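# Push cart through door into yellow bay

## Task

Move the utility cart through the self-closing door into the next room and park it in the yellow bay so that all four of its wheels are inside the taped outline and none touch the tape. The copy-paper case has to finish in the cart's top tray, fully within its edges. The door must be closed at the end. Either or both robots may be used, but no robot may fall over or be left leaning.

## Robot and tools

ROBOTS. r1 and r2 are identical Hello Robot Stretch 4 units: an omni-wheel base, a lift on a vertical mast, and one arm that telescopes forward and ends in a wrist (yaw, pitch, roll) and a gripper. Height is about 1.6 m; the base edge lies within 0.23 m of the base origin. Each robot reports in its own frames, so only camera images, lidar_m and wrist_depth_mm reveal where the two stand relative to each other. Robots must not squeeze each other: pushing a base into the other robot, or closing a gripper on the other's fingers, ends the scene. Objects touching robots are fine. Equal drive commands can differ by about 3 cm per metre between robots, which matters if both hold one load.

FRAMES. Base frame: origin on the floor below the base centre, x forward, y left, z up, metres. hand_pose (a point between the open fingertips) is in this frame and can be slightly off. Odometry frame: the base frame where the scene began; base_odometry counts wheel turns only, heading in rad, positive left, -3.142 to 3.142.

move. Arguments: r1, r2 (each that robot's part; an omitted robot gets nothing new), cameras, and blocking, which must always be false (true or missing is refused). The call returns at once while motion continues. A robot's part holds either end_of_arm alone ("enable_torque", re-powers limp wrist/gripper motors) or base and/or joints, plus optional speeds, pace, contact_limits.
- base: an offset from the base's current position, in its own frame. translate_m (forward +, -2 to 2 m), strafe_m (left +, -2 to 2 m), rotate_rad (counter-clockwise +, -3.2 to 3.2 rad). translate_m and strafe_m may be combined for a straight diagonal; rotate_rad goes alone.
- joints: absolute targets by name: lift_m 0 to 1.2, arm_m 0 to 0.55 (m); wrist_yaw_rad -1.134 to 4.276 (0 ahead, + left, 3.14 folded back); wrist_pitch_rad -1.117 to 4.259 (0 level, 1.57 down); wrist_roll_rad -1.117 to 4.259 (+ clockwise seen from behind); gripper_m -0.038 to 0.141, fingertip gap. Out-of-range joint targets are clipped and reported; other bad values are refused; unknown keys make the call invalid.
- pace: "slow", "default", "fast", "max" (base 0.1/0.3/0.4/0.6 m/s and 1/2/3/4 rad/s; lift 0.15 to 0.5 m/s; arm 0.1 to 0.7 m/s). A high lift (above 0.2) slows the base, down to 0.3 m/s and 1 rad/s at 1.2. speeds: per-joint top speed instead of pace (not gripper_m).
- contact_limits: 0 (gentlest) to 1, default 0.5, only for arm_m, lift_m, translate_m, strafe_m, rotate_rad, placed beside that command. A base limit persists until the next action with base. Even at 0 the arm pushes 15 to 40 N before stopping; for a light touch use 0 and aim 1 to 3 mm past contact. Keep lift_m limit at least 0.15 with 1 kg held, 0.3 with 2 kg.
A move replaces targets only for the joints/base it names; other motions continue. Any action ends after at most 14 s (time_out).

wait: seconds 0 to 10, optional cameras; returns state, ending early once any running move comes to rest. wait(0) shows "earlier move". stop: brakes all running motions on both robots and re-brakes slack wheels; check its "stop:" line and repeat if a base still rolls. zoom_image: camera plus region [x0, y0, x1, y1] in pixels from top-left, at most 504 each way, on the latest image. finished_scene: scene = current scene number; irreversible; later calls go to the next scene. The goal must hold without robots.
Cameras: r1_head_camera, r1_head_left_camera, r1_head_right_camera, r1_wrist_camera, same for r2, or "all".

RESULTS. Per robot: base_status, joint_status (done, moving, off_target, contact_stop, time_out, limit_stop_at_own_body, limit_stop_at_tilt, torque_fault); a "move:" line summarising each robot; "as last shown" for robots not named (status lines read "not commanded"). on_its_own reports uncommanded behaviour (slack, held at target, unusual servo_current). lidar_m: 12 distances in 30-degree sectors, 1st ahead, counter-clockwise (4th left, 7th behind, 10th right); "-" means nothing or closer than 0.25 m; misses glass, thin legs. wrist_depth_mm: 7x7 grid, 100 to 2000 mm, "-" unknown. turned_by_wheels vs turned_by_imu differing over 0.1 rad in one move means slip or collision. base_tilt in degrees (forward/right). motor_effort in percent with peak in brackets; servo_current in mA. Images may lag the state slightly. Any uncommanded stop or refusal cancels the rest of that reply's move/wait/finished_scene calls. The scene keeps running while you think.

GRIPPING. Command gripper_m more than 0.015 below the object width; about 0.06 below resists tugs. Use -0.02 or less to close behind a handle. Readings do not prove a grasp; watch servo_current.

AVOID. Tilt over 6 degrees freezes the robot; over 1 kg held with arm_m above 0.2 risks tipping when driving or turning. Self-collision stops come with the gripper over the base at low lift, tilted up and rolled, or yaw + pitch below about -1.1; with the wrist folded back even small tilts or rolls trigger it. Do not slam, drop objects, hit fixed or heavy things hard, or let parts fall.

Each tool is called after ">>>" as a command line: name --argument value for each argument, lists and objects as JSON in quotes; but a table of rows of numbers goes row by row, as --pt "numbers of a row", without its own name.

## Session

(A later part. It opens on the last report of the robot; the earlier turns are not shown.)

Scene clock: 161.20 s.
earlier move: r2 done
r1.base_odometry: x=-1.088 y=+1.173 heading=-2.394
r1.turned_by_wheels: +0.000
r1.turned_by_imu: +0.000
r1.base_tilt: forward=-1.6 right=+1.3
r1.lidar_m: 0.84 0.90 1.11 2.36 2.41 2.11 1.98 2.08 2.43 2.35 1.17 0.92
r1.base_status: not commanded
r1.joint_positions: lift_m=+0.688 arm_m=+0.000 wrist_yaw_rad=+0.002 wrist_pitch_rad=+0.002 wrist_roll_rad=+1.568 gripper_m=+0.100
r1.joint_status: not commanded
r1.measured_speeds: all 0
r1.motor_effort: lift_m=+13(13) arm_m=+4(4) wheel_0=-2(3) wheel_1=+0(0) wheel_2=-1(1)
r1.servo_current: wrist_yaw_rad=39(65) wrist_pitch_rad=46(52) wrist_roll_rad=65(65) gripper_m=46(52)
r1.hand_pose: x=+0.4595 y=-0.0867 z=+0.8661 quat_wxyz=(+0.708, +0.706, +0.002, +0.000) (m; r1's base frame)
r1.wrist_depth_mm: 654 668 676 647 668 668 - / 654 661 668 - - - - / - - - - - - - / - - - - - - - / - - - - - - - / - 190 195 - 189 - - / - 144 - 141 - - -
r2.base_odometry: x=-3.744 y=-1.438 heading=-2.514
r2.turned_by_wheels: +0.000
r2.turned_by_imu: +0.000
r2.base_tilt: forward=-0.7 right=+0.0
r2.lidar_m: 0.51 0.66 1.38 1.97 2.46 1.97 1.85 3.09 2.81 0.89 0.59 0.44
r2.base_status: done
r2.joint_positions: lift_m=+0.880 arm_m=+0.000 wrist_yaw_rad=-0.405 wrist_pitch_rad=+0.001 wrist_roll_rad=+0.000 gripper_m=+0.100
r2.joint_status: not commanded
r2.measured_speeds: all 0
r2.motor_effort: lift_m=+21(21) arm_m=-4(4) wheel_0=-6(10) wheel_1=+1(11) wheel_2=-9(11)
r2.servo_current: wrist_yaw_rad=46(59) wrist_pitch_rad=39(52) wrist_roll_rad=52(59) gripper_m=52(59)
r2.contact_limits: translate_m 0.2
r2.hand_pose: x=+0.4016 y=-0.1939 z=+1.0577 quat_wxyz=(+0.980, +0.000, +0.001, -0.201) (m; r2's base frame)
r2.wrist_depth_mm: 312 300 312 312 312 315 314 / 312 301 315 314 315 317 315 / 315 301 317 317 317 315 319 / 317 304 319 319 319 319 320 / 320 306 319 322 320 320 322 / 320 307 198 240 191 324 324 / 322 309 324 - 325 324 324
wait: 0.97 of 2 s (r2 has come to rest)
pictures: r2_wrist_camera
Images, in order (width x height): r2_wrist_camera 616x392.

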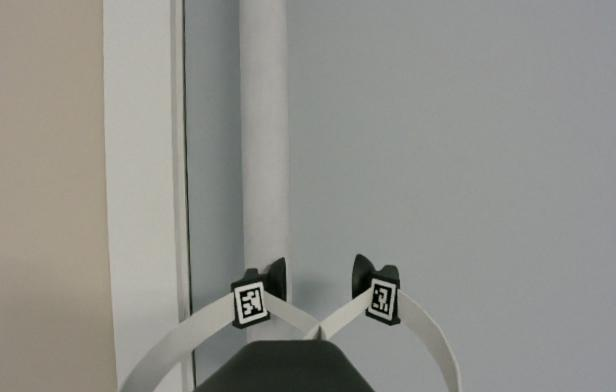

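>>> move --r2 '{"base":{"translate_m":-0.06,"strafe_m":0.025},"contact_limits":{"translate_m":0.2}}' --blocking false

>>> wait --seconds 2 --cameras '["r2_wrist_camera"]'

Scene clock: 166.60 s.
move: r2 moving
r1: as last shown
r1.lidar_m: 0.85 0.90 1.11 2.37 2.43 2.10 1.99 2.07 2.43 2.34 1.16 0.90
r1.servo_current: wrist_yaw_rad=46(65) wrist_pitch_rad=46(46) wrist_roll_rad=46(52) gripper_m=39(46)
r1.wrist_depth_mm: 661 661 676 661 661 668 - / 654 661 668 - - - - / - - - - - - - / - - - - - - - / - - - - - - - / - 190 195 - 189 - - / - 143 - 141 - - -
r2.base_odometry: x=-3.711 y=-1.430 heading=-2.514
r2.turned_by_wheels: +0.000
r2.turned_by_imu: +0.000
r2.base_tilt: forward=-0.7 right=+0.1
r2.lidar_m: 0.56 0.71 1.45 1.96 2.41 1.91 1.81 3.07 2.79 0.95 0.60 0.46
r2.base_status: translate_m moving; strafe_m moving
r2.joint_positions: lift_m=+0.880 arm_m=+0.000 wrist_yaw_rad=-0.402 wrist_pitch_rad=+0.001 wrist_roll_rad=+0.000 gripper_m=+0.100
r2.joint_status: not commanded
r2.measured_speeds: translate_m=-0.117 strafe_m=+0.050 rotate_rad=-0.005 lift_m=+0.000 arm_m=+0.000 wrist_yaw_rad=+0.000 wrist_pitch_rad=+0.000 wrist_roll_rad=+0.000
r2.motor_effort: lift_m=+21(21) arm_m=-4(5) wheel_0=-9(14) wheel_1=-5(6) wheel_2=+11(13)
r2.servo_current: wrist_yaw_rad=46(52) wrist_pitch_rad=39(46) wrist_roll_rad=46(52) gripper_m=52(52)
r2.contact_limits: translate_m 0.2
r2.hand_pose: x=+0.4021 y=-0.1933 z=+1.0577 quat_wxyz=(+0.980, +0.000, +0.001, -0.200) (m; r2's base frame)
r2.wrist_depth_mm: 343 343 343 340 342 338 336 / 345 345 343 342 342 342 342 / 347 345 345 268 343 342 340 / 349 349 345 345 343 343 343 / 353 351 347 271 347 347 343 / 355 353 197 271 195 349 345 / 357 355 349 - 349 351 347
pictures: none

Scene clock: 167.37 s.
earlier move: r2 done
r1.base_odometry: x=-1.088 y=+1.173 heading=-2.394
r1.turned_by_wheels: +0.000
r1.turned_by_imu: +0.000
r1.base_tilt: forward=-1.6 right=+1.3
r1.lidar_m: 0.84 0.90 1.12 2.37 2.47 2.09 1.99 2.10 2.45 2.35 1.16 0.91
r1.base_status: not commanded
r1.joint_positions: lift_m=+0.688 arm_m=+0.000 wrist_yaw_rad=+0.002 wrist_pitch_rad=+0.002 wrist_roll_rad=+1.568 gripper_m=+0.100
r1.joint_status: not commanded
r1.measured_speeds: all 0
r1.motor_effort: lift_m=+13(13) arm_m=+4(4) wheel_0=-2(3) wheel_1=+0(0) wheel_2=-1(1)
r1.servo_current: wrist_yaw_rad=46(78) wrist_pitch_rad=46(46) wrist_roll_rad=39(59) gripper_m=52(52)
r1.hand_pose: x=+0.4595 y=-0.0867 z=+0.8661 quat_wxyz=(+0.708, +0.706, +0.002, +0.000) (m; r1's base frame)
r1.wrist_depth_mm: 661 654 668 654 668 676 - / 661 661 668 - - - - / - - - - - - - / - - - - - - - / - - - - - - - / - 190 195 - 189 - - / - 144 - 141 - - -
r2.base_odometry: x=-3.681 y=-1.423 heading=-2.514
r2.turned_by_wheels: +0.000
r2.turned_by_imu: +0.000
r2.base_tilt: forward=-0.6 right=+0.0
r2.lidar_m: 0.55 0.75 1.49 1.96 2.44 1.91 1.78 3.09 2.81 1.02 0.63 0.50
r2.base_status: done
r2.joint_positions: lift_m=+0.880 arm_m=+0.000 wrist_yaw_rad=-0.402 wrist_pitch_rad=+0.001 wrist_roll_rad=+0.000 gripper_m=+0.100
r2.joint_status: not commanded
r2.measured_speeds: all 0
r2.motor_effort: lift_m=+21(21) arm_m=-4(5) wheel_0=-3(14) wheel_1=-3(7) wheel_2=+3(13)
r2.servo_current: wrist_yaw_rad=59(59) wrist_pitch_rad=39(46) wrist_roll_rad=46(52) gripper_m=46(59)
r2.contact_limits: translate_m 0.2
r2.hand_pose: x=+0.4021 y=-0.1933 z=+1.0577 quat_wxyz=(+0.980, +0.000, +0.001, -0.200) (m; r2's base frame)
r2.wrist_depth_mm: 375 375 375 375 375 373 373 / 377 377 375 375 375 375 373 / 384 379 379 379 379 377 379 / 387 384 382 382 382 379 379 / 384 389 384 384 384 379 382 / 389 387 198 309 195 384 384 / 392 389 377 - 387 387 387
wait: 0.77 of 2 s (r2 has come to rest)
pictures: r2_wrist_camera
Images, in order (width x height): r2_wrist_camera 616x392.

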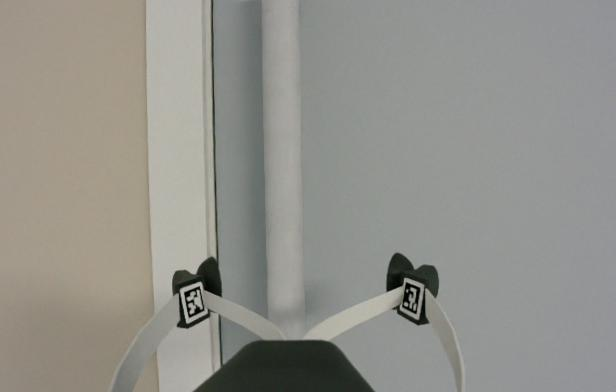

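>>> move --r2 '{"base":{"translate_m":0.127,"strafe_m":-0.040},"contact_limits":{"translate_m":0.2}}' --blocking false

>>> wait --seconds 2 --cameras '["r2_wrist_camera"]'

>>> move --r2 '{"joints":{"gripper_m":-0.02}}' --blocking false

>>> wait --seconds 3 --cameras '["r2_wrist_camera","r2_head_camera"]'

Scene clock: 173.67 s.
move: r2 moving
r1: as last shown
r1.lidar_m: 0.85 0.89 1.09 2.36 2.45 2.10 1.99 2.08 2.43 2.33 1.17 0.91
r1.servo_current: wrist_yaw_rad=59(65) wrist_pitch_rad=39(46) wrist_roll_rad=52(65) gripper_m=46(46)
r1.wrist_depth_mm: 661 668 676 654 668 668 - / 654 668 668 - - - - / - - - - - - - / - - - - - - - / - - - - - - - / - 190 196 - 189 - - / - 144 - 141 - - -
r2.base_odometry: x=-3.712 y=-1.433 heading=-2.514
r2.turned_by_wheels: +0.000
r2.turned_by_imu: +0.001
r2.base_tilt: forward=-0.7 right=+0.1
r2.lidar_m: 0.55 0.71 1.49 1.94 2.44 1.92 1.83 3.08 2.80 0.97 0.61 0.47
r2.base_status: translate_m moving; strafe_m moving
r2.joint_positions: lift_m=+0.880 arm_m=+0.000 wrist_yaw_rad=-0.402 wrist_pitch_rad=+0.001 wrist_roll_rad=+0.000 gripper_m=+0.100
r2.joint_status: not commanded
r2.measured_speeds: translate_m=+0.121 strafe_m=-0.038 rotate_rad=-0.004 lift_m=+0.000 arm_m=+0.000 wrist_yaw_rad=+0.000 wrist_pitch_rad=+0.000 wrist_roll_rad=+0.000
r2.motor_effort: lift_m=+21(21) arm_m=-4(4) wheel_0=+8(11) wheel_1=+4(6) wheel_2=-12(13)
r2.servo_current: wrist_yaw_rad=52(59) wrist_pitch_rad=46(46) wrist_roll_rad=39(46) gripper_m=46(59)
r2.contact_limits: translate_m 0.2
r2.hand_pose: x=+0.4021 y=-0.1933 z=+1.0577 quat_wxyz=(+0.980, +0.000, +0.001, -0.200) (m; r2's base frame)
r2.wrist_depth_mm: 347 345 345 343 343 343 343 / 349 347 347 345 345 345 345 / 349 351 351 273 349 347 347 / 353 351 353 351 351 349 347 / 355 353 355 276 349 351 349 / 359 353 197 277 196 351 353 / 359 359 351 - 355 353 355
pictures: none

Scene clock: 174.87 s.
earlier move: r2 done
r1.base_odometry: x=-1.088 y=+1.173 heading=-2.394
r1.turned_by_wheels: +0.000
r1.turned_by_imu: +0.000
r1.base_tilt: forward=-1.6 right=+1.3
r1.lidar_m: 0.85 0.90 1.10 2.35 2.45 2.11 1.97 2.10 2.44 2.34 1.12 0.91
r1.base_status: not commanded
r1.joint_positions: lift_m=+0.688 arm_m=+0.000 wrist_yaw_rad=+0.002 wrist_pitch_rad=+0.002 wrist_roll_rad=+1.568 gripper_m=+0.100
r1.joint_status: not commanded
r1.measured_speeds: all 0
r1.motor_effort: lift_m=+13(13) arm_m=+4(4) wheel_0=-3(3) wheel_1=+0(0) wheel_2=-1(1)
r1.servo_current: wrist_yaw_rad=52(78) wrist_pitch_rad=46(52) wrist_roll_rad=39(65) gripper_m=33(52)
r1.hand_pose: x=+0.4595 y=-0.0867 z=+0.8661 quat_wxyz=(+0.708, +0.706, +0.002, +0.000) (m; r1's base frame)
r1.wrist_depth_mm: 654 661 668 654 661 668 - / 661 654 668 - - - - / - - - - - - - / - - - - - - - / - - - - - - - / - 190 196 - 189 - - / - 144 - 141 - - -
r2.base_odometry: x=-3.807 y=-1.465 heading=-2.514
r2.turned_by_wheels: +0.000
r2.turned_by_imu: +0.000
r2.base_tilt: forward=-0.7 right=+0.1
r2.lidar_m: 0.44 0.58 1.22 1.95 2.43 2.02 1.92 3.08 2.82 0.80 0.51 0.38
r2.base_status: done
r2.joint_positions: lift_m=+0.880 arm_m=+0.000 wrist_yaw_rad=-0.402 wrist_pitch_rad=+0.001 wrist_roll_rad=+0.000 gripper_m=+0.100
r2.joint_status: not commanded
r2.measured_speeds: all 0
r2.motor_effort: lift_m=+21(21) arm_m=-4(4) wheel_0=+3(11) wheel_1=+3(6) wheel_2=-2(14)
r2.servo_current: wrist_yaw_rad=39(59) wrist_pitch_rad=39(46) wrist_roll_rad=39(59) gripper_m=52(59)
r2.contact_limits: translate_m 0.2
r2.hand_pose: x=+0.4021 y=-0.1933 z=+1.0577 quat_wxyz=(+0.980, +0.000, +0.001, -0.200) (m; r2's base frame)
r2.wrist_depth_mm: 247 234 246 169 244 244 242 / 249 236 247 167 245 244 243 / 251 237 249 170 246 246 244 / 251 238 251 172 249 247 247 / 254 240 252 172 250 248 248 / 255 240 197 173 197 250 249 / 257 242 254 - 252 251 252
wait: 1.20 of 2 s (r2 has come to rest)
pictures: r2_wrist_camera
Images, in order (width x height): r2_wrist_camera 616x392.

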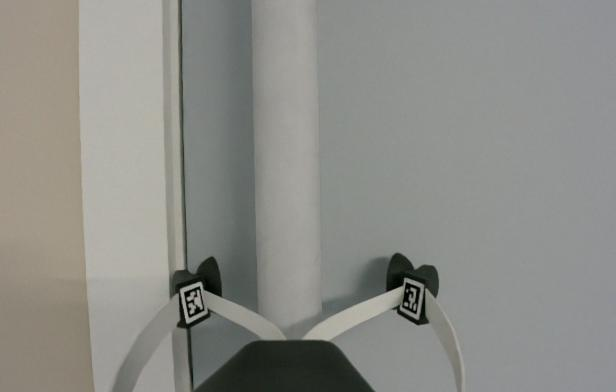

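Scene clock: 175.37 s.
move: r2 moving
r1: as last shown
r1.lidar_m: 0.85 0.90 1.09 2.37 2.47 2.08 1.99 2.07 2.46 2.33 1.18 0.90
r1.motor_effort: lift_m=+13(13) arm_m=+4(4) wheel_0=-2(2) wheel_1=+0(0) wheel_2=-1(1)
r1.servo_current: wrist_yaw_rad=46(59) wrist_pitch_rad=39(46) wrist_roll_rad=46(52) gripper_m=39(46)
r1.wrist_depth_mm: 661 668 668 654 668 668 - / 661 661 668 - - - - / - - - - - - - / - - - - - - - / - - - - - - - / - 190 195 - 190 - - / - 144 - 141 - - -
r2.base_odometry: x=-3.807 y=-1.465 heading=-2.514
r2.turned_by_wheels: +0.000
r2.turned_by_imu: +0.000
r2.base_tilt: forward=-0.7 right=+0.1
r2.lidar_m: 0.43 0.57 1.20 1.94 2.44 2.02 1.89 3.09 2.82 0.80 0.49 0.38
r2.base_status: not commanded
r2.joint_positions: lift_m=+0.880 arm_m=+0.000 wrist_yaw_rad=-0.402 wrist_pitch_rad=+0.001 wrist_roll_rad=+0.000 gripper_m=+0.083
r2.joint_status: gripper_m moving
r2.measured_speeds: all 0
r2.motor_effort: lift_m=+21(21) arm_m=-4(4) wheel_0=+3(3) wheel_1=+4(4) wheel_2=-2(2)
r2.servo_current: wrist_yaw_rad=39(59) wrist_pitch_rad=39(46) wrist_roll_rad=52(52) gripper_m=98(117)
r2.contact_limits: translate_m 0.2
r2.hand_pose: x=+0.4021 y=-0.1933 z=+1.0577 quat_wxyz=(+0.980, +0.000, +0.001, -0.200) (m; r2's base frame)
r2.wrist_depth_mm: 247 234 247 169 244 242 242 / 249 236 249 167 245 244 243 / 251 236 249 170 248 245 245 / 251 237 251 171 248 247 247 / 253 240 252 172 249 248 248 / 254 240 195 173 191 250 250 / 256 241 254 - 252 251 250
pictures: none

Scene clock: 176.80 s.
earlier move: r2 done
r1.base_odometry: x=-1.088 y=+1.173 heading=-2.394
r1.turned_by_wheels: +0.000
r1.turned_by_imu: +0.000
r1.base_tilt: forward=-1.6 right=+1.3
r1.lidar_m: 0.86 0.90 1.12 2.36 2.43 2.08 1.98 2.12 2.44 2.35 1.14 0.90
r1.base_status: not commanded
r1.joint_positions: lift_m=+0.688 arm_m=+0.000 wrist_yaw_rad=+0.002 wrist_pitch_rad=+0.002 wrist_roll_rad=+1.568 gripper_m=+0.100
r1.joint_status: not commanded
r1.measured_speeds: all 0
r1.motor_effort: lift_m=+13(13) arm_m=+4(4) wheel_0=-2(3) wheel_1=+0(0) wheel_2=-1(1)
r1.servo_current: wrist_yaw_rad=72(72) wrist_pitch_rad=33(46) wrist_roll_rad=46(72) gripper_m=39(52)
r1.hand_pose: x=+0.4595 y=-0.0867 z=+0.8661 quat_wxyz=(+0.708, +0.706, +0.002, +0.000) (m; r1's base frame)
r1.wrist_depth_mm: 654 668 661 661 661 668 - / 654 661 661 - - - - / - - - - - - - / - - - - - - - / - - - - - - - / - 190 195 - 189 - - / - 144 - 141 - - -
r2.base_odometry: x=-3.807 y=-1.465 heading=-2.513
r2.turned_by_wheels: +0.000
r2.turned_by_imu: +0.000
r2.base_tilt: forward=-0.6 right=+0.1
r2.lidar_m: 0.42 0.59 1.21 1.94 2.41 2.00 1.92 3.09 2.80 0.79 0.52 0.37
r2.base_status: not commanded
r2.joint_positions: lift_m=+0.880 arm_m=+0.000 wrist_yaw_rad=-0.394 wrist_pitch_rad=+0.001 wrist_roll_rad=+0.000 gripper_m=-0.018
r2.joint_status: all done
r2.measured_speeds: all 0
r2.motor_effort: lift_m=+21(21) arm_m=-4(4) wheel_0=+2(3) wheel_1=+3(4) wheel_2=+2(2)
r2.servo_current: wrist_yaw_rad=52(65) wrist_pitch_rad=39(46) wrist_roll_rad=46(59) gripper_m=117(182)
r2.contact_limits: translate_m 0.2
r2.hand_pose: x=+0.4036 y=-0.1915 z=+1.0577 quat_wxyz=(+0.981, +0.000, +0.001, -0.196) (m; r2's base frame)
r2.wrist_depth_mm: 248 233 244 164 240 237 236 / 249 235 246 167 242 239 237 / 250 236 248 165 243 241 238 / 252 236 250 169 245 242 241 / 254 238 250 167 246 244 242 / 256 239 187 168 183 246 243 / 257 241 254 - 249 245 245
wait: 1.43 of 3 s (r2 has come to rest)
pictures: r2_head_camera, r2_wrist_camera
Images, in order (width x height): r2_head_camera 420x560, r2_wrist_camera 616x392.

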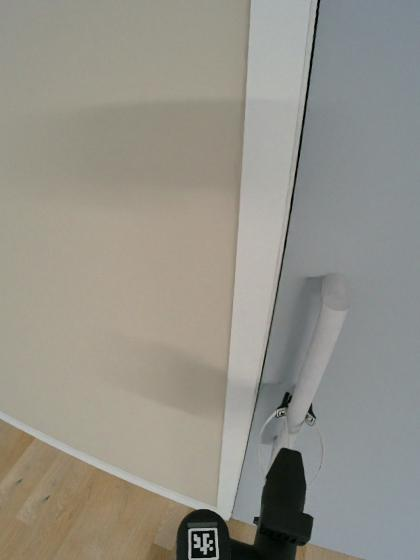

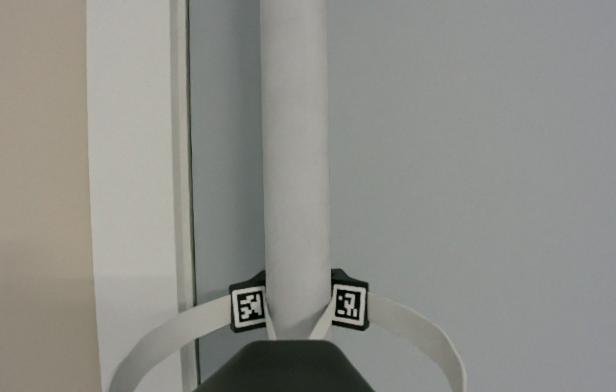

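>>> move --r2 '{"base":{"translate_m":-0.334,"strafe_m":-0.033},"joints":{"wrist_yaw_rad":-0.1},"speeds":{"wrist_yaw_rad":0.09},"pace":"slow","contact_limits":{"translate_m":0.8}}' --blocking false

>>> wait --seconds 4 --cameras '["r2_wrist_camera"]'

>>> wait --seconds 0.5 --cameras '["r2_wrist_camera","r2_head_camera"]'

Scene clock: 192.13 s.
move: r2 moving
r1: as last shown
r1.lidar_m: 0.85 0.89 1.09 2.36 2.45 2.12 1.99 2.09 2.45 2.35 1.15 0.92
r1.servo_current: wrist_yaw_rad=59(65) wrist_pitch_rad=39(46) wrist_roll_rad=52(65) gripper_m=46(52)
r1.wrist_depth_mm: 661 668 676 654 668 668 - / 661 668 676 - - - - / - - - - - - - / - - - - - - - / - - - - - - - / - 190 196 - 189 - - / - 144 - 140 - - -
r2.base_odometry: x=-3.798 y=-1.457 heading=-2.514
r2.turned_by_wheels: +0.000
r2.turned_by_imu: +0.000
r2.base_tilt: forward=-0.6 right=+0.1
r2.lidar_m: 0.46 0.60 1.22 1.95 2.42 2.00 1.93 3.08 2.80 0.81 0.50 0.39
r2.base_status: translate_m moving; strafe_m moving
r2.joint_positions: lift_m=+0.880 arm_m=+0.000 wrist_yaw_rad=-0.358 wrist_pitch_rad=+0.001 wrist_roll_rad=+0.000 gripper_m=-0.018
r2.joint_status: wrist_yaw_rad moving
r2.measured_speeds: translate_m=-0.049 strafe_m=-0.004 rotate_rad=+0.000 lift_m=+0.000 arm_m=+0.000 wrist_yaw_rad=+0.076 wrist_pitch_rad=+0.000 wrist_roll_rad=+0.000
r2.motor_effort: lift_m=+21(21) arm_m=-4(4) wheel_0=-11(15) wheel_1=-8(8) wheel_2=+15(19)
r2.servo_current: wrist_yaw_rad=26(98) wrist_pitch_rad=39(46) wrist_roll_rad=52(59) gripper_m=117(124)
r2.contact_limits: translate_m 0.8
r2.hand_pose: x=+0.4104 y=-0.1829 z=+1.0577 quat_wxyz=(+0.984, +0.000, +0.001, -0.178) (m; r2's base frame)
r2.wrist_depth_mm: 260 243 246 163 239 235 233 / 262 244 246 164 240 237 235 / 263 246 247 166 242 239 236 / 264 247 250 168 243 240 237 / 266 249 251 168 245 242 239 / 270 250 188 169 183 242 241 / 271 252 254 - 248 243 242
pictures: none

Scene clock: 196.13 s.
earlier move: r2 moving
r1.base_odometry: x=-1.088 y=+1.173 heading=-2.394
r1.turned_by_wheels: +0.000
r1.turned_by_imu: +0.000
r1.base_tilt: forward=-1.6 right=+1.3
r1.lidar_m: 0.99 0.93 1.10 2.37 2.44 2.09 1.99 2.09 2.46 2.34 1.16 0.91
r1.base_status: not commanded
r1.joint_positions: lift_m=+0.688 arm_m=+0.000 wrist_yaw_rad=+0.002 wrist_pitch_rad=+0.002 wrist_roll_rad=+1.568 gripper_m=+0.100
r1.joint_status: not commanded
r1.measured_speeds: all 0
r1.motor_effort: lift_m=+13(13) arm_m=+4(4) wheel_0=-2(3) wheel_1=+0(0) wheel_2=-1(1)
r1.servo_current: wrist_yaw_rad=46(72) wrist_pitch_rad=39(52) wrist_roll_rad=52(72) gripper_m=39(52)
r1.hand_pose: x=+0.4595 y=-0.0867 z=+0.8661 quat_wxyz=(+0.708, +0.706, +0.002, +0.000) (m; r1's base frame)
r1.wrist_depth_mm: - - - - - 1618 1160 / - - - - - 1708 1255 / - 931 976 - - - - / - - - - - - - / - - - - - - - / - 191 195 - 189 - - / - 144 - 141 - - -
r2.base_odometry: x=-3.557 y=-1.242 heading=-2.512
r2.turned_by_wheels: +0.001
r2.turned_by_imu: +0.005
r2.base_tilt: forward=-0.6 right=+0.1
r2.lidar_m: 0.39 0.96 1.97 2.11 2.66 1.64 1.60 2.90 2.67 1.29 0.60 0.49
r2.base_status: translate_m moving; strafe_m moving
r2.joint_positions: lift_m=+0.880 arm_m=+0.000 wrist_yaw_rad=-0.085 wrist_pitch_rad=+0.001 wrist_roll_rad=+0.000 gripper_m=-0.019
r2.joint_status: all done
r2.measured_speeds: all 0
r2.motor_effort: lift_m=+21(21) arm_m=-4(5) wheel_0=+2(16) wheel_1=-7(9) wheel_2=+19(23)
r2.servo_current: wrist_yaw_rad=78(117) wrist_pitch_rad=46(46) wrist_roll_rad=33(59) gripper_m=117(124)
r2.contact_limits: translate_m 0.8
r2.hand_pose: x=+0.4509 y=-0.1116 z=+1.0577 quat_wxyz=(+0.999, +0.000, +0.001, -0.042) (m; r2's base frame)
r2.wrist_depth_mm: - - 247 168 238 236 232 / - - 247 165 240 236 234 / - - 248 168 242 238 236 / - - 251 169 242 239 237 / - - 253 169 245 241 238 / - - 183 171 243 242 240 / - - 255 - 247 242 240
wait: 4.00 s; no rest
pictures: r2_wrist_camera
Images, in order (width x height): r2_wrist_camera 616x392.

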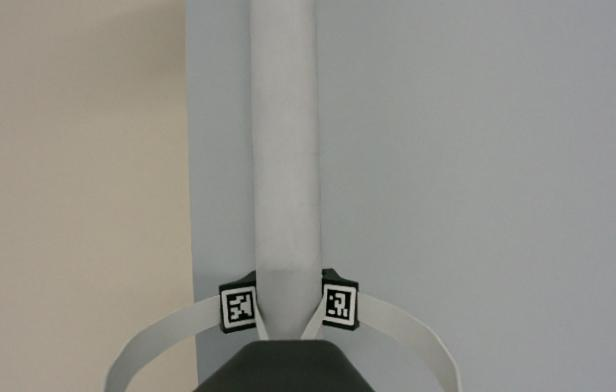

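Scene clock: 196.27 s.
earlier move: r2 done
r1.base_odometry: x=-1.088 y=+1.173 heading=-2.394
r1.turned_by_wheels: +0.000
r1.turned_by_imu: +0.000
r1.base_tilt: forward=-1.6 right=+1.3
r1.lidar_m: 0.99 0.93 1.09 2.36 2.44 2.10 1.99 2.09 2.44 2.36 1.17 0.94
r1.base_status: not commanded
r1.joint_positions: lift_m=+0.688 arm_m=+0.000 wrist_yaw_rad=+0.002 wrist_pitch_rad=+0.002 wrist_roll_rad=+1.568 gripper_m=+0.100
r1.joint_status: not commanded
r1.measured_speeds: all 0
r1.motor_effort: lift_m=+13(13) arm_m=+4(4) wheel_0=-2(3) wheel_1=+0(0) wheel_2=-1(1)
r1.servo_current: wrist_yaw_rad=39(72) wrist_pitch_rad=39(52) wrist_roll_rad=33(72) gripper_m=46(52)
r1.hand_pose: x=+0.4595 y=-0.0867 z=+0.8661 quat_wxyz=(+0.708, +0.706, +0.002, +0.000) (m; r1's base frame)
r1.wrist_depth_mm: - - - - - 1618 1138 / - - - - - 1661 1229 / - 931 960 - - - - / - - - - - - - / - - - - - - - / - 190 195 - 189 - - / - 144 - 141 - - -
r2.base_odometry: x=-3.557 y=-1.242 heading=-2.512
r2.turned_by_wheels: +0.000
r2.turned_by_imu: +0.000
r2.base_tilt: forward=-0.7 right=+0.1
r2.lidar_m: 0.41 0.95 1.98 2.08 2.65 1.67 1.62 2.92 2.66 1.28 0.64 0.48
r2.base_status: done
r2.joint_positions: lift_m=+0.880 arm_m=+0.000 wrist_yaw_rad=-0.085 wrist_pitch_rad=+0.001 wrist_roll_rad=+0.000 gripper_m=-0.019
r2.joint_status: all done
r2.measured_speeds: all 0
r2.motor_effort: lift_m=+21(21) arm_m=-4(5) wheel_0=+1(16) wheel_1=-7(9) wheel_2=+20(23)
r2.servo_current: wrist_yaw_rad=85(117) wrist_pitch_rad=39(46) wrist_roll_rad=39(59) gripper_m=117(124)
r2.contact_limits: translate_m 0.8
r2.hand_pose: x=+0.4509 y=-0.1116 z=+1.0577 quat_wxyz=(+0.999, +0.000, +0.001, -0.042) (m; r2's base frame)
r2.wrist_depth_mm: - - 245 168 238 236 233 / - - 248 165 240 237 235 / - - 248 168 243 239 235 / - - 249 169 242 239 236 / - - 252 170 245 241 238 / - - 183 171 243 243 240 / - - 254 - 248 243 241
wait: 0.13 of 0.5 s (r2 has come to rest)
pictures: r2_head_camera, r2_wrist_camera
Images, in order (width x height): r2_head_camera 420x560, r2_wrist_camera 616x392.

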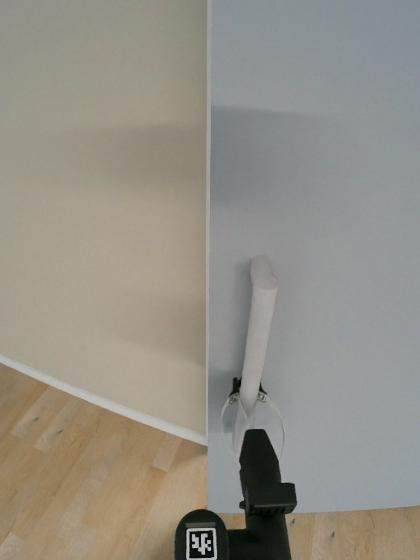

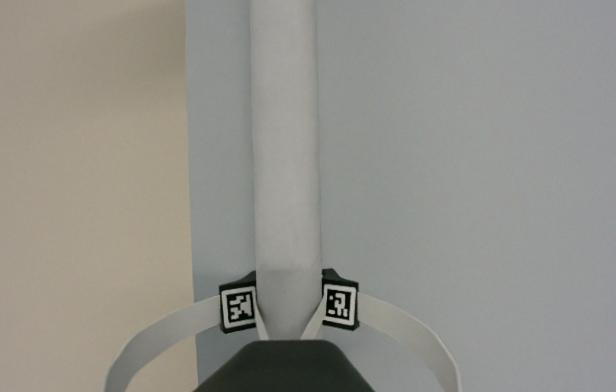

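>>> move --r2 '{"base":{"translate_m":-0.294,"strafe_m":-0.13},"joints":{"wrist_yaw_rad":0.2},"speeds":{"wrist_yaw_rad":0.085},"pace":"slow","contact_limits":{"translate_m":0.8}}' --blocking false

>>> wait --seconds 4 --cameras '[]'

>>> wait --seconds 1 --cameras '["r2_wrist_camera","r2_head_camera"]'

Scene clock: 203.50 s.
move: r2 moving
r1: as last shown
r1.lidar_m: 0.97 0.94 1.09 2.35 2.45 2.10 1.99 2.08 2.45 2.34 1.14 0.92
r1.servo_current: wrist_yaw_rad=52(59) wrist_pitch_rad=39(52) wrist_roll_rad=59(59) gripper_m=46(46)
r1.wrist_depth_mm: - - - - - 1576 1160 / - - - - - 1708 1229 / - 931 946 - - - - / - - - - - - - / - - - - - - - / - 190 196 - 189 - - / - 144 - 141 - - -
r2.base_odometry: x=-3.550 y=-1.230 heading=-2.511
r2.turned_by_wheels: +0.001
r2.turned_by_imu: +0.002
r2.base_tilt: forward=-0.6 right=+0.1
r2.lidar_m: 0.39 0.95 1.98 2.11 2.66 1.65 1.58 2.91 2.64 1.29 0.62 0.49
r2.base_status: translate_m moving; strafe_m moving
r2.joint_positions: lift_m=+0.880 arm_m=+0.000 wrist_yaw_rad=-0.051 wrist_pitch_rad=+0.001 wrist_roll_rad=+0.000 gripper_m=-0.019
r2.joint_status: wrist_yaw_rad moving
r2.measured_speeds: translate_m=-0.049 strafe_m=-0.021 rotate_rad=-0.003 lift_m=+0.000 arm_m=+0.000 wrist_yaw_rad=+0.086 wrist_pitch_rad=+0.000 wrist_roll_rad=+0.000
r2.motor_effort: lift_m=+21(21) arm_m=-4(5) wheel_0=+1(5) wheel_1=-8(9) wheel_2=+24(24)
r2.servo_current: wrist_yaw_rad=85(124) wrist_pitch_rad=46(46) wrist_roll_rad=52(59) gripper_m=111(117)
r2.contact_limits: translate_m 0.8
r2.hand_pose: x=+0.4545 y=-0.1019 z=+1.0577 quat_wxyz=(+1.000, +0.000, +0.001, -0.025) (m; r2's base frame)
r2.wrist_depth_mm: - - 247 166 238 236 229 / - - 249 167 239 235 231 / - - 250 167 240 236 232 / - - 251 168 242 237 234 / - - 251 168 245 239 236 / - - 187 171 183 240 236 / - - 256 - 245 240 236
pictures: none

Scene clock: 207.40 s.
earlier move: r2 done
r1.base_odometry: x=-1.088 y=+1.173 heading=-2.394
r1.turned_by_wheels: +0.000
r1.turned_by_imu: +0.000
r1.base_tilt: forward=-1.6 right=+1.3
r1.lidar_m: 1.07 0.93 1.10 2.36 2.44 2.08 1.98 2.08 2.42 2.35 1.15 0.90
r1.base_status: not commanded
r1.joint_positions: lift_m=+0.688 arm_m=+0.000 wrist_yaw_rad=+0.002 wrist_pitch_rad=+0.002 wrist_roll_rad=+1.568 gripper_m=+0.100
r1.joint_status: not commanded
r1.measured_speeds: all 0
r1.motor_effort: lift_m=+13(13) arm_m=+4(4) wheel_0=-3(3) wheel_1=+0(0) wheel_2=-1(1)
r1.servo_current: wrist_yaw_rad=39(72) wrist_pitch_rad=46(52) wrist_roll_rad=39(65) gripper_m=39(52)
r1.hand_pose: x=+0.4595 y=-0.0867 z=+0.8661 quat_wxyz=(+0.708, +0.706, +0.002, +0.000) (m; r1's base frame)
r1.wrist_depth_mm: - - - - - 1576 1138 / - - - - - 1756 1205 / - - - - - 1756 1182 / - - 1182 - - - 1118 / - - - - - - - / - 190 195 - 190 - - / - 144 - 141 - - -
r2.base_odometry: x=-3.396 y=-0.964 heading=-2.510
r2.turned_by_wheels: +0.001
r2.turned_by_imu: +0.038
r2.base_tilt: forward=-0.6 right=+0.0
r2.lidar_m: 0.41 1.23 2.30 2.33 2.98 1.33 1.66 2.62 2.43 1.52 0.84 0.52
r2.base_status: done
r2.joint_positions: lift_m=+0.880 arm_m=+0.000 wrist_yaw_rad=+0.220 wrist_pitch_rad=+0.001 wrist_roll_rad=+0.000 gripper_m=-0.019
r2.joint_status: all done
r2.measured_speeds: all 0
r2.on_its_own: wrist_yaw_rad is at rest, and its servo_current (117 mA) is outside its rest range (0 to 104 mA)
r2.motor_effort: lift_m=+21(21) arm_m=-4(5) wheel_0=+10(13) wheel_1=-4(10) wheel_2=+21(27)
r2.servo_current: wrist_yaw_rad=117(150) wrist_pitch_rad=39(52) wrist_roll_rad=46(65) gripper_m=98(117)
r2.contact_limits: translate_m 0.8
r2.hand_pose: x=+0.4714 y=-0.0224 z=+1.0577 quat_wxyz=(+0.994, +0.000, +0.001, +0.110) (m; r2's base frame)
r2.wrist_depth_mm: - - 250 174 235 227 221 / - - 251 167 235 229 222 / - - 253 172 236 230 224 / - - 253 173 238 230 224 / - - 255 172 239 232 226 / - 1983 179 180 237 233 228 / - 1921 259 - 240 233 229
wait: 3.90 of 4 s (r2 has come to rest)
pictures: none
No camera images: "cameras" was empty.

Scene clock: 208.40 s.
r1.base_odometry: x=-1.088 y=+1.173 heading=-2.394
r1.turned_by_wheels: +0.000
r1.turned_by_imu: +0.000
r1.base_tilt: forward=-1.6 right=+1.3
r1.lidar_m: 1.07 0.93 1.10 2.35 2.46 2.10 1.98 2.07 2.42 2.36 1.16 0.92
r1.base_status: not commanded
r1.joint_positions: lift_m=+0.688 arm_m=+0.000 wrist_yaw_rad=+0.002 wrist_pitch_rad=+0.002 wrist_roll_rad=+1.568 gripper_m=+0.100
r1.joint_status: not commanded
r1.measured_speeds: all 0
r1.motor_effort: lift_m=+13(13) arm_m=+4(4) wheel_0=-3(3) wheel_1=+0(0) wheel_2=-1(1)
r1.servo_current: wrist_yaw_rad=46(72) wrist_pitch_rad=46(52) wrist_roll_rad=39(65) gripper_m=46(52)
r1.hand_pose: x=+0.4595 y=-0.0867 z=+0.8661 quat_wxyz=(+0.708, +0.706, +0.002, +0.000) (m; r1's base frame)
r1.wrist_depth_mm: - - - - - 1576 1160 / - - - - - 1756 1229 / - - - - - 1756 1182 / - - 1182 - - - 1118 / - - - - - - - / - 190 195 - 189 - - / - 144 - 141 - - -
r2.base_odometry: x=-3.396 y=-0.964 heading=-2.510
r2.turned_by_wheels: +0.000
r2.turned_by_imu: +0.000
r2.base_tilt: forward=-0.7 right=+0.0
r2.lidar_m: 0.38 1.31 2.30 2.34 3.02 1.37 1.62 2.64 2.44 1.55 0.85 0.52
r2.base_status: done
r2.joint_positions: lift_m=+0.880 arm_m=+0.000 wrist_yaw_rad=+0.220 wrist_pitch_rad=+0.001 wrist_roll_rad=+0.000 gripper_m=-0.019
r2.joint_status: all done
r2.measured_speeds: all 0
r2.on_its_own: wrist_yaw_rad is at rest, and its servo_current (124 mA) is outside its rest range (0 to 104 mA)
r2.motor_effort: lift_m=+21(21) arm_m=-4(5) wheel_0=+10(13) wheel_1=-4(10) wheel_2=+21(27)
r2.servo_current: wrist_yaw_rad=124(150) wrist_pitch_rad=39(52) wrist_roll_rad=39(65) gripper_m=104(117)
r2.contact_limits: translate_m 0.8
r2.hand_pose: x=+0.4714 y=-0.0224 z=+1.0577 quat_wxyz=(+0.994, +0.000, +0.001, +0.110) (m; r2's base frame)
r2.wrist_depth_mm: - - 250 173 234 229 221 / - - 250 167 236 228 223 / - - 253 173 237 229 224 / - - 252 173 239 231 224 / - - 255 172 241 232 227 / - 1921 180 181 238 233 228 / - 1921 258 - 240 233 229
wait: 1.00 s; at rest by 0.27 s
pictures: r2_head_camera, r2_wrist_camera
Images, in order (width x height): r2_head_camera 420x560, r2_wrist_camera 616x392.

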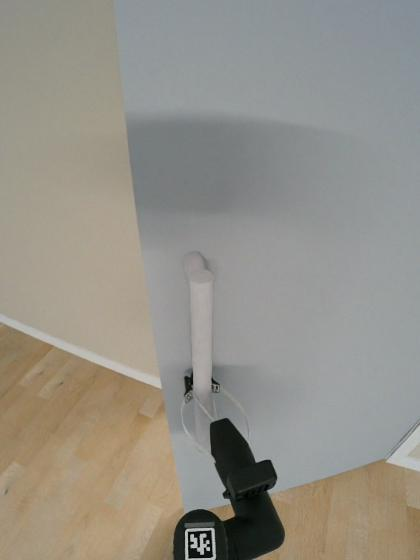

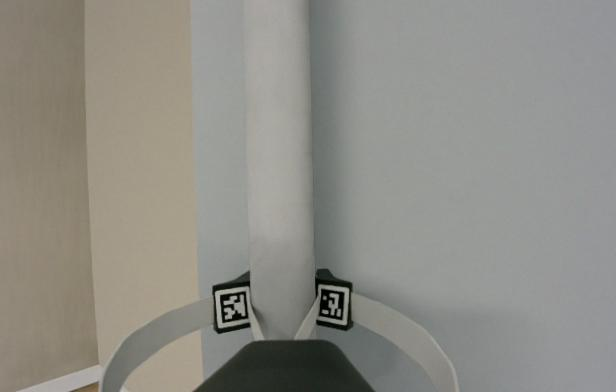

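>>> move --r2 '{"base":{"rotate_rad":0.2},"joints":{"wrist_yaw_rad":-0.09},"speeds":{"wrist_yaw_rad":0.45},"pace":"slow","contact_limits":{"rotate_rad":0.8}}' --blocking false

>>> wait --seconds 1.5

>>> move --r2 '{"base":{"rotate_rad":0.2},"joints":{"wrist_yaw_rad":-0.40},"speeds":{"wrist_yaw_rad":0.45},"pace":"slow","contact_limits":{"rotate_rad":0.8}}' --blocking false

>>> wait --seconds 1.5 --cameras '["r2_wrist_camera","r2_head_camera"]'

Scene clock: 221.87 s.
move: r2 moving
r1: as last shown
r1.lidar_m: 1.07 0.94 1.12 2.35 2.45 2.09 1.97 2.11 2.45 2.35 1.14 0.93
r1.motor_effort: lift_m=+13(13) arm_m=+4(4) wheel_0=-2(3) wheel_1=+0(0) wheel_2=-1(1)
r1.servo_current: wrist_yaw_rad=65(65) wrist_pitch_rad=46(46) wrist_roll_rad=65(65) gripper_m=46(46)
r1.wrist_depth_mm: - - - - - 1576 1160 / - - - - - 1708 1205 / - - - - - 1756 1182 / - - 1182 - - - 1138 / - - - - - - - / - 190 195 - 190 - - / - 144 - 141 - - -
r2.base_odometry: x=-3.397 y=-0.965 heading=-2.388
r2.turned_by_wheels: +0.122
r2.turned_by_imu: +0.120
r2.base_tilt: forward=-0.6 right=+0.0
r2.lidar_m: 0.39 1.39 2.31 2.42 3.34 1.35 3.48 2.54 2.44 1.32 0.72 0.50
r2.base_status: rotate_rad moving
r2.joint_positions: lift_m=+0.880 arm_m=+0.000 wrist_yaw_rad=+0.057 wrist_pitch_rad=+0.001 wrist_roll_rad=+0.000 gripper_m=-0.019
r2.joint_status: wrist_yaw_rad moving
r2.measured_speeds: translate_m=+0.000 strafe_m=-0.001 rotate_rad=+0.423 lift_m=+0.000 arm_m=+0.000 wrist_yaw_rad=-0.544 wrist_pitch_rad=+0.000 wrist_roll_rad=+0.000
r2.motor_effort: lift_m=+21(21) arm_m=-4(4) wheel_0=+1(12) wheel_1=-7(8) wheel_2=+6(19)
r2.servo_current: wrist_yaw_rad=546(780) wrist_pitch_rad=39(46) wrist_roll_rad=52(59) gripper_m=104(111)
r2.contact_limits: rotate_rad 0.8
r2.hand_pose: x=+0.4638 y=-0.0709 z=+1.0577 quat_wxyz=(+1.000, +0.000, +0.001, +0.028) (m; r2's base frame)
r2.wrist_depth_mm: - - 247 167 237 234 229 / 1921 - 248 166 239 234 231 / 1863 - 250 167 240 236 233 / 1921 - 251 168 242 237 233 / 1921 - 252 169 245 238 236 / - - 186 169 242 240 236 / - - 256 - 245 238 237
pictures: none

Scene clock: 222.57 s.
earlier move: r2 off_target
r1.base_odometry: x=-1.088 y=+1.173 heading=-2.394
r1.turned_by_wheels: +0.000
r1.turned_by_imu: +0.000
r1.base_tilt: forward=-1.5 right=+1.3
r1.lidar_m: 1.07 0.93 1.11 2.35 2.47 2.08 1.98 2.08 2.44 2.36 1.16 0.92
r1.base_status: not commanded
r1.joint_positions: lift_m=+0.688 arm_m=+0.000 wrist_yaw_rad=+0.002 wrist_pitch_rad=+0.002 wrist_roll_rad=+1.568 gripper_m=+0.100
r1.joint_status: not commanded
r1.measured_speeds: all 0
r1.motor_effort: lift_m=+13(13) arm_m=+4(4) wheel_0=-2(3) wheel_1=+0(0) wheel_2=-1(1)
r1.servo_current: wrist_yaw_rad=39(65) wrist_pitch_rad=46(46) wrist_roll_rad=39(65) gripper_m=46(46)
r1.hand_pose: x=+0.4595 y=-0.0867 z=+0.8661 quat_wxyz=(+0.708, +0.706, +0.002, +0.000) (m; r1's base frame)
r1.wrist_depth_mm: - - - - - 1576 1182 / - - - - - 1708 1205 / - - - - - 1808 1205 / - - 1182 - - - 1138 / - - - - - - - / - 190 196 - 189 - - / - 144 - 141 - - -
r2.base_odometry: x=-3.397 y=-0.965 heading=-2.310
r2.turned_by_wheels: +0.078
r2.turned_by_imu: +0.076
r2.base_tilt: forward=-0.6 right=+0.1
r2.lidar_m: 0.38 1.52 2.30 2.48 3.71 1.37 3.23 2.48 2.43 1.23 0.67 0.47
r2.base_status: done
r2.joint_positions: lift_m=+0.880 arm_m=+0.000 wrist_yaw_rad=-0.058 wrist_pitch_rad=+0.001 wrist_roll_rad=+0.000 gripper_m=-0.019
r2.joint_status: wrist_yaw_rad off_target (ended at -0.058, target -0.090)
r2.measured_speeds: all 0
r2.on_its_own: wrist_yaw_rad is at rest, and its servo_current (215 mA) is outside its rest range (0 to 104 mA)
r2.motor_effort: lift_m=+21(21) arm_m=-4(4) wheel_0=-3(12) wheel_1=-4(8) wheel_2=+7(19)
r2.servo_current: wrist_yaw_rad=215(780) wrist_pitch_rad=39(46) wrist_roll_rad=39(59) gripper_m=104(111)
r2.contact_limits: rotate_rad 0.8
r2.hand_pose: x=+0.4537 y=-0.1040 z=+1.0577 quat_wxyz=(+1.000, +0.000, +0.001, -0.029) (m; r2's base frame)
r2.wrist_depth_mm: - - 244 164 240 238 238 / 1756 - 246 166 243 240 239 / 1808 - 247 166 245 242 241 / 1863 - 248 169 245 243 242 / 1808 - 250 167 248 244 244 / 1863 - 185 171 182 246 244 / 1921 - 252 - 250 246 245
wait: 0.70 of 1.5 s (r2 has come to rest)
pictures: none

Scene clock: 223.07 s.
move: r2 moving
r1: as last shown
r1.base_tilt: forward=-1.6 right=+1.2
r1.lidar_m: 1.07 0.94 1.08 2.34 2.45 2.08 1.99 2.08 2.41 2.37 1.15 0.92
r1.motor_effort: lift_m=+13(13) arm_m=+4(4) wheel_0=-2(2) wheel_1=+0(0) wheel_2=-1(1)
r1.servo_current: wrist_yaw_rad=33(52) wrist_pitch_rad=52(52) wrist_roll_rad=52(59) gripper_m=39(52)
r1.wrist_depth_mm: - - - - - 1576 1138 / - - - - - 1708 1229 / - - - - - 1756 1182 / - - 1205 - - - 1118 / - - - - - - - / - 190 195 - 190 - - / - 144 - 141 - - -
r2.base_odometry: x=-3.397 y=-0.965 heading=-2.188
r2.turned_by_wheels: +0.123
r2.turned_by_imu: +0.120
r2.base_tilt: forward=-0.6 right=+0.1
r2.lidar_m: 0.45 1.84 2.29 2.60 1.47 1.32 2.96 2.45 2.08 1.14 0.59 0.37
r2.base_status: rotate_rad moving
r2.joint_positions: lift_m=+0.880 arm_m=+0.000 wrist_yaw_rad=-0.249 wrist_pitch_rad=+0.001 wrist_roll_rad=+0.000 gripper_m=-0.019
r2.joint_status: wrist_yaw_rad moving
r2.measured_speeds: translate_m=-0.001 strafe_m=-0.001 rotate_rad=+0.407 lift_m=+0.000 arm_m=+0.000 wrist_yaw_rad=-0.563 wrist_pitch_rad=+0.000 wrist_roll_rad=+0.000
r2.motor_effort: lift_m=+21(21) arm_m=-4(4) wheel_0=-7(7) wheel_1=-8(9) wheel_2=+4(6)
r2.servo_current: wrist_yaw_rad=325(429) wrist_pitch_rad=39(46) wrist_roll_rad=46(72) gripper_m=98(104)
r2.contact_limits: rotate_rad 0.8
r2.hand_pose: x=+0.4288 y=-0.1559 z=+1.0577 quat_wxyz=(+0.992, +0.000, +0.001, -0.124) (m; r2's base frame)
r2.wrist_depth_mm: - - 241 163 246 250 251 / - - 242 165 247 250 254 / - - 242 166 250 253 256 / - - 245 168 249 253 256 / - - 247 168 251 254 257 / - - 187 169 183 257 259 / - 137 247 - 255 258 260
pictures: none

Scene clock: 223.77 s.
earlier move: r2 off_target
r1.base_odometry: x=-1.088 y=+1.173 heading=-2.394
r1.turned_by_wheels: +0.000
r1.turned_by_imu: +0.000
r1.base_tilt: forward=-1.6 right=+1.3
r1.lidar_m: 1.09 0.94 1.12 2.34 2.45 2.08 1.99 2.10 2.43 2.35 1.17 0.93
r1.base_status: not commanded
r1.joint_positions: lift_m=+0.688 arm_m=+0.000 wrist_yaw_rad=+0.002 wrist_pitch_rad=+0.002 wrist_roll_rad=+1.568 gripper_m=+0.100
r1.joint_status: not commanded
r1.measured_speeds: all 0
r1.motor_effort: lift_m=+13(13) arm_m=+3(4) wheel_0=-2(3) wheel_1=+0(0) wheel_2=-1(1)
r1.servo_current: wrist_yaw_rad=46(65) wrist_pitch_rad=46(52) wrist_roll_rad=59(59) gripper_m=46(52)
r1.hand_pose: x=+0.4595 y=-0.0867 z=+0.8661 quat_wxyz=(+0.708, +0.706, +0.002, +0.000) (m; r1's base frame)
r1.wrist_depth_mm: - - - - - 1618 1138 / - - - - - 1756 1255 / - - - - - 1756 1182 / - - 1229 - - - 1138 / - - - - - - - / - 190 195 - 189 - - / - 143 - 140 - - -
r2.base_odometry: x=-3.397 y=-0.965 heading=-2.111
r2.turned_by_wheels: +0.076
r2.turned_by_imu: +0.074
r2.base_tilt: forward=-0.6 right=+0.1
r2.lidar_m: 0.45 2.05 2.32 2.73 1.39 1.34 2.82 2.42 1.84 1.01 0.53 0.38
r2.base_status: done
r2.joint_positions: lift_m=+0.880 arm_m=+0.000 wrist_yaw_rad=-0.379 wrist_pitch_rad=+0.001 wrist_roll_rad=+0.000 gripper_m=-0.019
r2.joint_status: wrist_yaw_rad off_target (ended at -0.379, target -0.400)
r2.measured_speeds: all 0
r2.on_its_own: wrist_yaw_rad is at rest, and its servo_current (130 mA) is outside its rest range (0 to 104 mA)
r2.motor_effort: lift_m=+21(21) arm_m=-4(4) wheel_0=-9(14) wheel_1=-5(9) wheel_2=+0(6)
r2.servo_current: wrist_yaw_rad=130(429) wrist_pitch_rad=46(46) wrist_roll_rad=39(72) gripper_m=98(104)
r2.contact_limits: rotate_rad 0.8
r2.hand_pose: x=+0.4066 y=-0.1878 z=+1.0577 quat_wxyz=(+0.982, +0.000, +0.001, -0.188) (m; r2's base frame)
r2.wrist_depth_mm: - - 237 163 251 259 267 / - - 238 167 252 259 267 / - - 239 166 255 263 268 / - - 242 168 255 264 270 / - - 242 168 256 265 272 / - - 188 170 185 267 273 / - 136 243 - 262 268 274
wait: 0.70 of 1.5 s (r2 has come to rest)
pictures: r2_head_camera, r2_wrist_camera
Images, in order (width x height): r2_head_camera 420x560, r2_wrist_camera 616x392.

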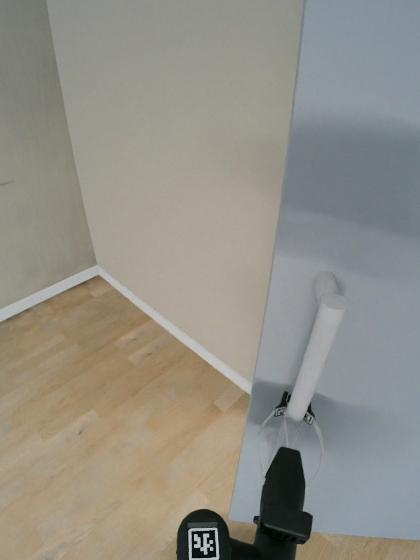

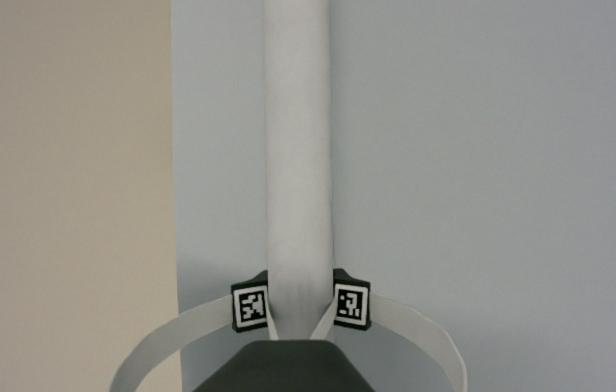

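>>> move --r2 '{"base":{"translate_m":-0.282,"strafe_m":-0.08},"joints":{"wrist_yaw_rad":-0.09},"speeds":{"wrist_yaw_rad":0.095},"pace":"slow","contact_limits":{"translate_m":0.8}}' --blocking false

>>> wait --seconds 4

>>> wait --seconds 0.5 --cameras '["r2_wrist_camera"]'

Scene clock: 241.63 s.
move: r2 moving
r1: as last shown
r1.lidar_m: 1.08 0.94 1.12 2.35 2.46 2.08 1.98 2.09 2.42 2.34 1.16 0.93
r1.motor_effort: lift_m=+13(13) arm_m=+4(4) wheel_0=-3(3) wheel_1=+0(0) wheel_2=-1(1)
r1.servo_current: wrist_yaw_rad=46(52) wrist_pitch_rad=39(46) wrist_roll_rad=52(65) gripper_m=39(46)
r1.wrist_depth_mm: - - - - - 1618 1182 / - - - - - 1756 1255 / - - - - - 1708 1229 / - - 1229 - - - 1118 / - - - - - - - / - 190 195 - 190 - - / - 144 - 141 - - -
r2.base_odometry: x=-3.394 y=-0.952 heading=-2.111
r2.turned_by_wheels: +0.000
r2.turned_by_imu: +0.000
r2.base_tilt: forward=-0.7 right=+0.1
r2.lidar_m: 0.47 2.09 2.30 2.72 1.40 1.36 2.79 2.43 1.85 1.08 0.55 0.40
r2.base_status: translate_m moving; strafe_m moving
r2.joint_positions: lift_m=+0.880 arm_m=+0.000 wrist_yaw_rad=-0.354 wrist_pitch_rad=+0.001 wrist_roll_rad=+0.000 gripper_m=-0.019
r2.joint_status: wrist_yaw_rad moving
r2.measured_speeds: translate_m=-0.049 strafe_m=-0.014 rotate_rad=-0.003 lift_m=+0.000 arm_m=+0.000 wrist_yaw_rad=+0.095 wrist_pitch_rad=+0.000 wrist_roll_rad=+0.000
r2.motor_effort: lift_m=+21(21) arm_m=-4(4) wheel_0=-11(13) wheel_1=-7(9) wheel_2=+17(18)
r2.servo_current: wrist_yaw_rad=39(124) wrist_pitch_rad=39(39) wrist_roll_rad=65(65) gripper_m=111(111)
r2.contact_limits: translate_m 0.8
r2.hand_pose: x=+0.4111 y=-0.1820 z=+1.0577 quat_wxyz=(+0.984, +0.000, +0.001, -0.176) (m; r2's base frame)
r2.wrist_depth_mm: - - 237 163 250 257 263 / - - 239 167 252 258 263 / - - 240 166 253 259 266 / - - 242 168 253 260 267 / - - 243 168 256 263 270 / - - 187 169 182 265 271 / - 136 246 - 259 267 272
pictures: none

Scene clock: 245.30 s.
earlier move: r2 done
r1.base_odometry: x=-1.088 y=+1.173 heading=-2.394
r1.turned_by_wheels: +0.000
r1.turned_by_imu: +0.000
r1.base_tilt: forward=-1.6 right=+1.2
r1.lidar_m: 1.16 0.92 1.11 2.36 2.45 2.09 1.98 2.11 2.45 2.35 1.15 0.94
r1.base_status: not commanded
r1.joint_positions: lift_m=+0.688 arm_m=+0.000 wrist_yaw_rad=+0.002 wrist_pitch_rad=+0.002 wrist_roll_rad=+1.568 gripper_m=+0.100
r1.joint_status: not commanded
r1.measured_speeds: all 0
r1.motor_effort: lift_m=+13(13) arm_m=+4(4) wheel_0=-2(3) wheel_1=+0(0) wheel_2=-1(1)
r1.servo_current: wrist_yaw_rad=46(72) wrist_pitch_rad=46(46) wrist_roll_rad=46(72) gripper_m=46(52)
r1.hand_pose: x=+0.4595 y=-0.0867 z=+0.8661 quat_wxyz=(+0.708, +0.706, +0.002, +0.000) (m; r1's base frame)
r1.wrist_depth_mm: - - - - - 1618 1160 / - - - - - 1708 1205 / - - - - - 1756 1229 / - - - - - 1756 1229 / - - - - - - 1205 / - 190 195 - 189 - - / - 144 - 141 - - -
r2.base_odometry: x=-3.321 y=-0.682 heading=-2.110
r2.turned_by_wheels: +0.002
r2.turned_by_imu: +0.005
r2.base_tilt: forward=-0.6 right=+0.1
r2.lidar_m: 0.40 2.38 2.55 3.05 1.19 1.57 2.51 2.18 2.02 1.22 0.70 0.48
r2.base_status: done
r2.joint_positions: lift_m=+0.880 arm_m=+0.000 wrist_yaw_rad=-0.074 wrist_pitch_rad=+0.001 wrist_roll_rad=+0.000 gripper_m=-0.019
r2.joint_status: all done
r2.measured_speeds: all 0
r2.motor_effort: lift_m=+21(21) arm_m=-4(4) wheel_0=+5(13) wheel_1=-5(9) wheel_2=+19(22)
r2.servo_current: wrist_yaw_rad=85(124) wrist_pitch_rad=33(46) wrist_roll_rad=52(65) gripper_m=98(111)
r2.contact_limits: translate_m 0.8
r2.hand_pose: x=+0.4520 y=-0.1086 z=+1.0577 quat_wxyz=(+0.999, +0.000, +0.001, -0.037) (m; r2's base frame)
r2.wrist_depth_mm: - - 240 169 246 247 250 / - - 243 165 247 249 251 / - - 244 169 248 250 253 / - - 245 170 249 252 254 / - - 246 167 251 253 255 / - - 183 170 251 255 256 / - - 249 - 252 256 258
wait: 3.67 of 4 s (r2 has come to rest)
pictures: none

Scene clock: 245.80 s.
r1.base_odometry: x=-1.088 y=+1.173 heading=-2.394
r1.turned_by_wheels: +0.000
r1.turned_by_imu: +0.000
r1.base_tilt: forward=-1.6 right=+1.3
r1.lidar_m: 1.14 0.93 1.10 2.36 2.44 2.10 1.99 2.11 2.44 2.35 1.16 0.94
r1.base_status: not commanded
r1.joint_positions: lift_m=+0.688 arm_m=+0.000 wrist_yaw_rad=+0.002 wrist_pitch_rad=+0.002 wrist_roll_rad=+1.568 gripper_m=+0.100
r1.joint_status: not commanded
r1.measured_speeds: all 0
r1.motor_effort: lift_m=+13(13) arm_m=+4(4) wheel_0=-2(3) wheel_1=+0(0) wheel_2=-1(1)
r1.servo_current: wrist_yaw_rad=52(72) wrist_pitch_rad=39(46) wrist_roll_rad=39(72) gripper_m=46(52)
r1.hand_pose: x=+0.4595 y=-0.0867 z=+0.8661 quat_wxyz=(+0.708, +0.706, +0.002, +0.000) (m; r1's base frame)
r1.wrist_depth_mm: - - - - - 1576 1160 / - - - - - 1756 1205 / - - - - - 1756 1255 / - - - - - 1808 1229 / - - - - - - 1182 / - 189 195 - 190 - - / - 144 - 141 - - -
r2.base_odometry: x=-3.321 y=-0.682 heading=-2.110
r2.turned_by_wheels: +0.000
r2.turned_by_imu: +0.000
r2.base_tilt: forward=-0.7 right=+0.1
r2.lidar_m: 0.39 2.39 2.56 3.07 1.22 1.58 2.47 2.19 2.03 1.25 0.68 0.49
r2.base_status: done
r2.joint_positions: lift_m=+0.880 arm_m=+0.000 wrist_yaw_rad=-0.074 wrist_pitch_rad=+0.001 wrist_roll_rad=+0.000 gripper_m=-0.019
r2.joint_status: all done
r2.measured_speeds: all 0
r2.motor_effort: lift_m=+21(21) arm_m=-3(4) wheel_0=+5(13) wheel_1=-5(9) wheel_2=+19(22)
r2.servo_current: wrist_yaw_rad=85(124) wrist_pitch_rad=39(46) wrist_roll_rad=52(65) gripper_m=104(111)
r2.contact_limits: translate_m 0.8
r2.hand_pose: x=+0.4520 y=-0.1086 z=+1.0577 quat_wxyz=(+0.999, +0.000, +0.001, -0.037) (m; r2's base frame)
r2.wrist_depth_mm: - - 240 169 245 247 250 / - - 242 164 247 248 250 / - - 243 170 248 250 253 / - - 244 170 250 252 253 / - - 246 167 250 254 255 / - - 183 171 252 255 256 / - - 249 - 253 256 256
wait: 0.50 s; at rest by 0.27 s
pictures: r2_wrist_camera
Images, in order (width x height): r2_wrist_camera 616x392.

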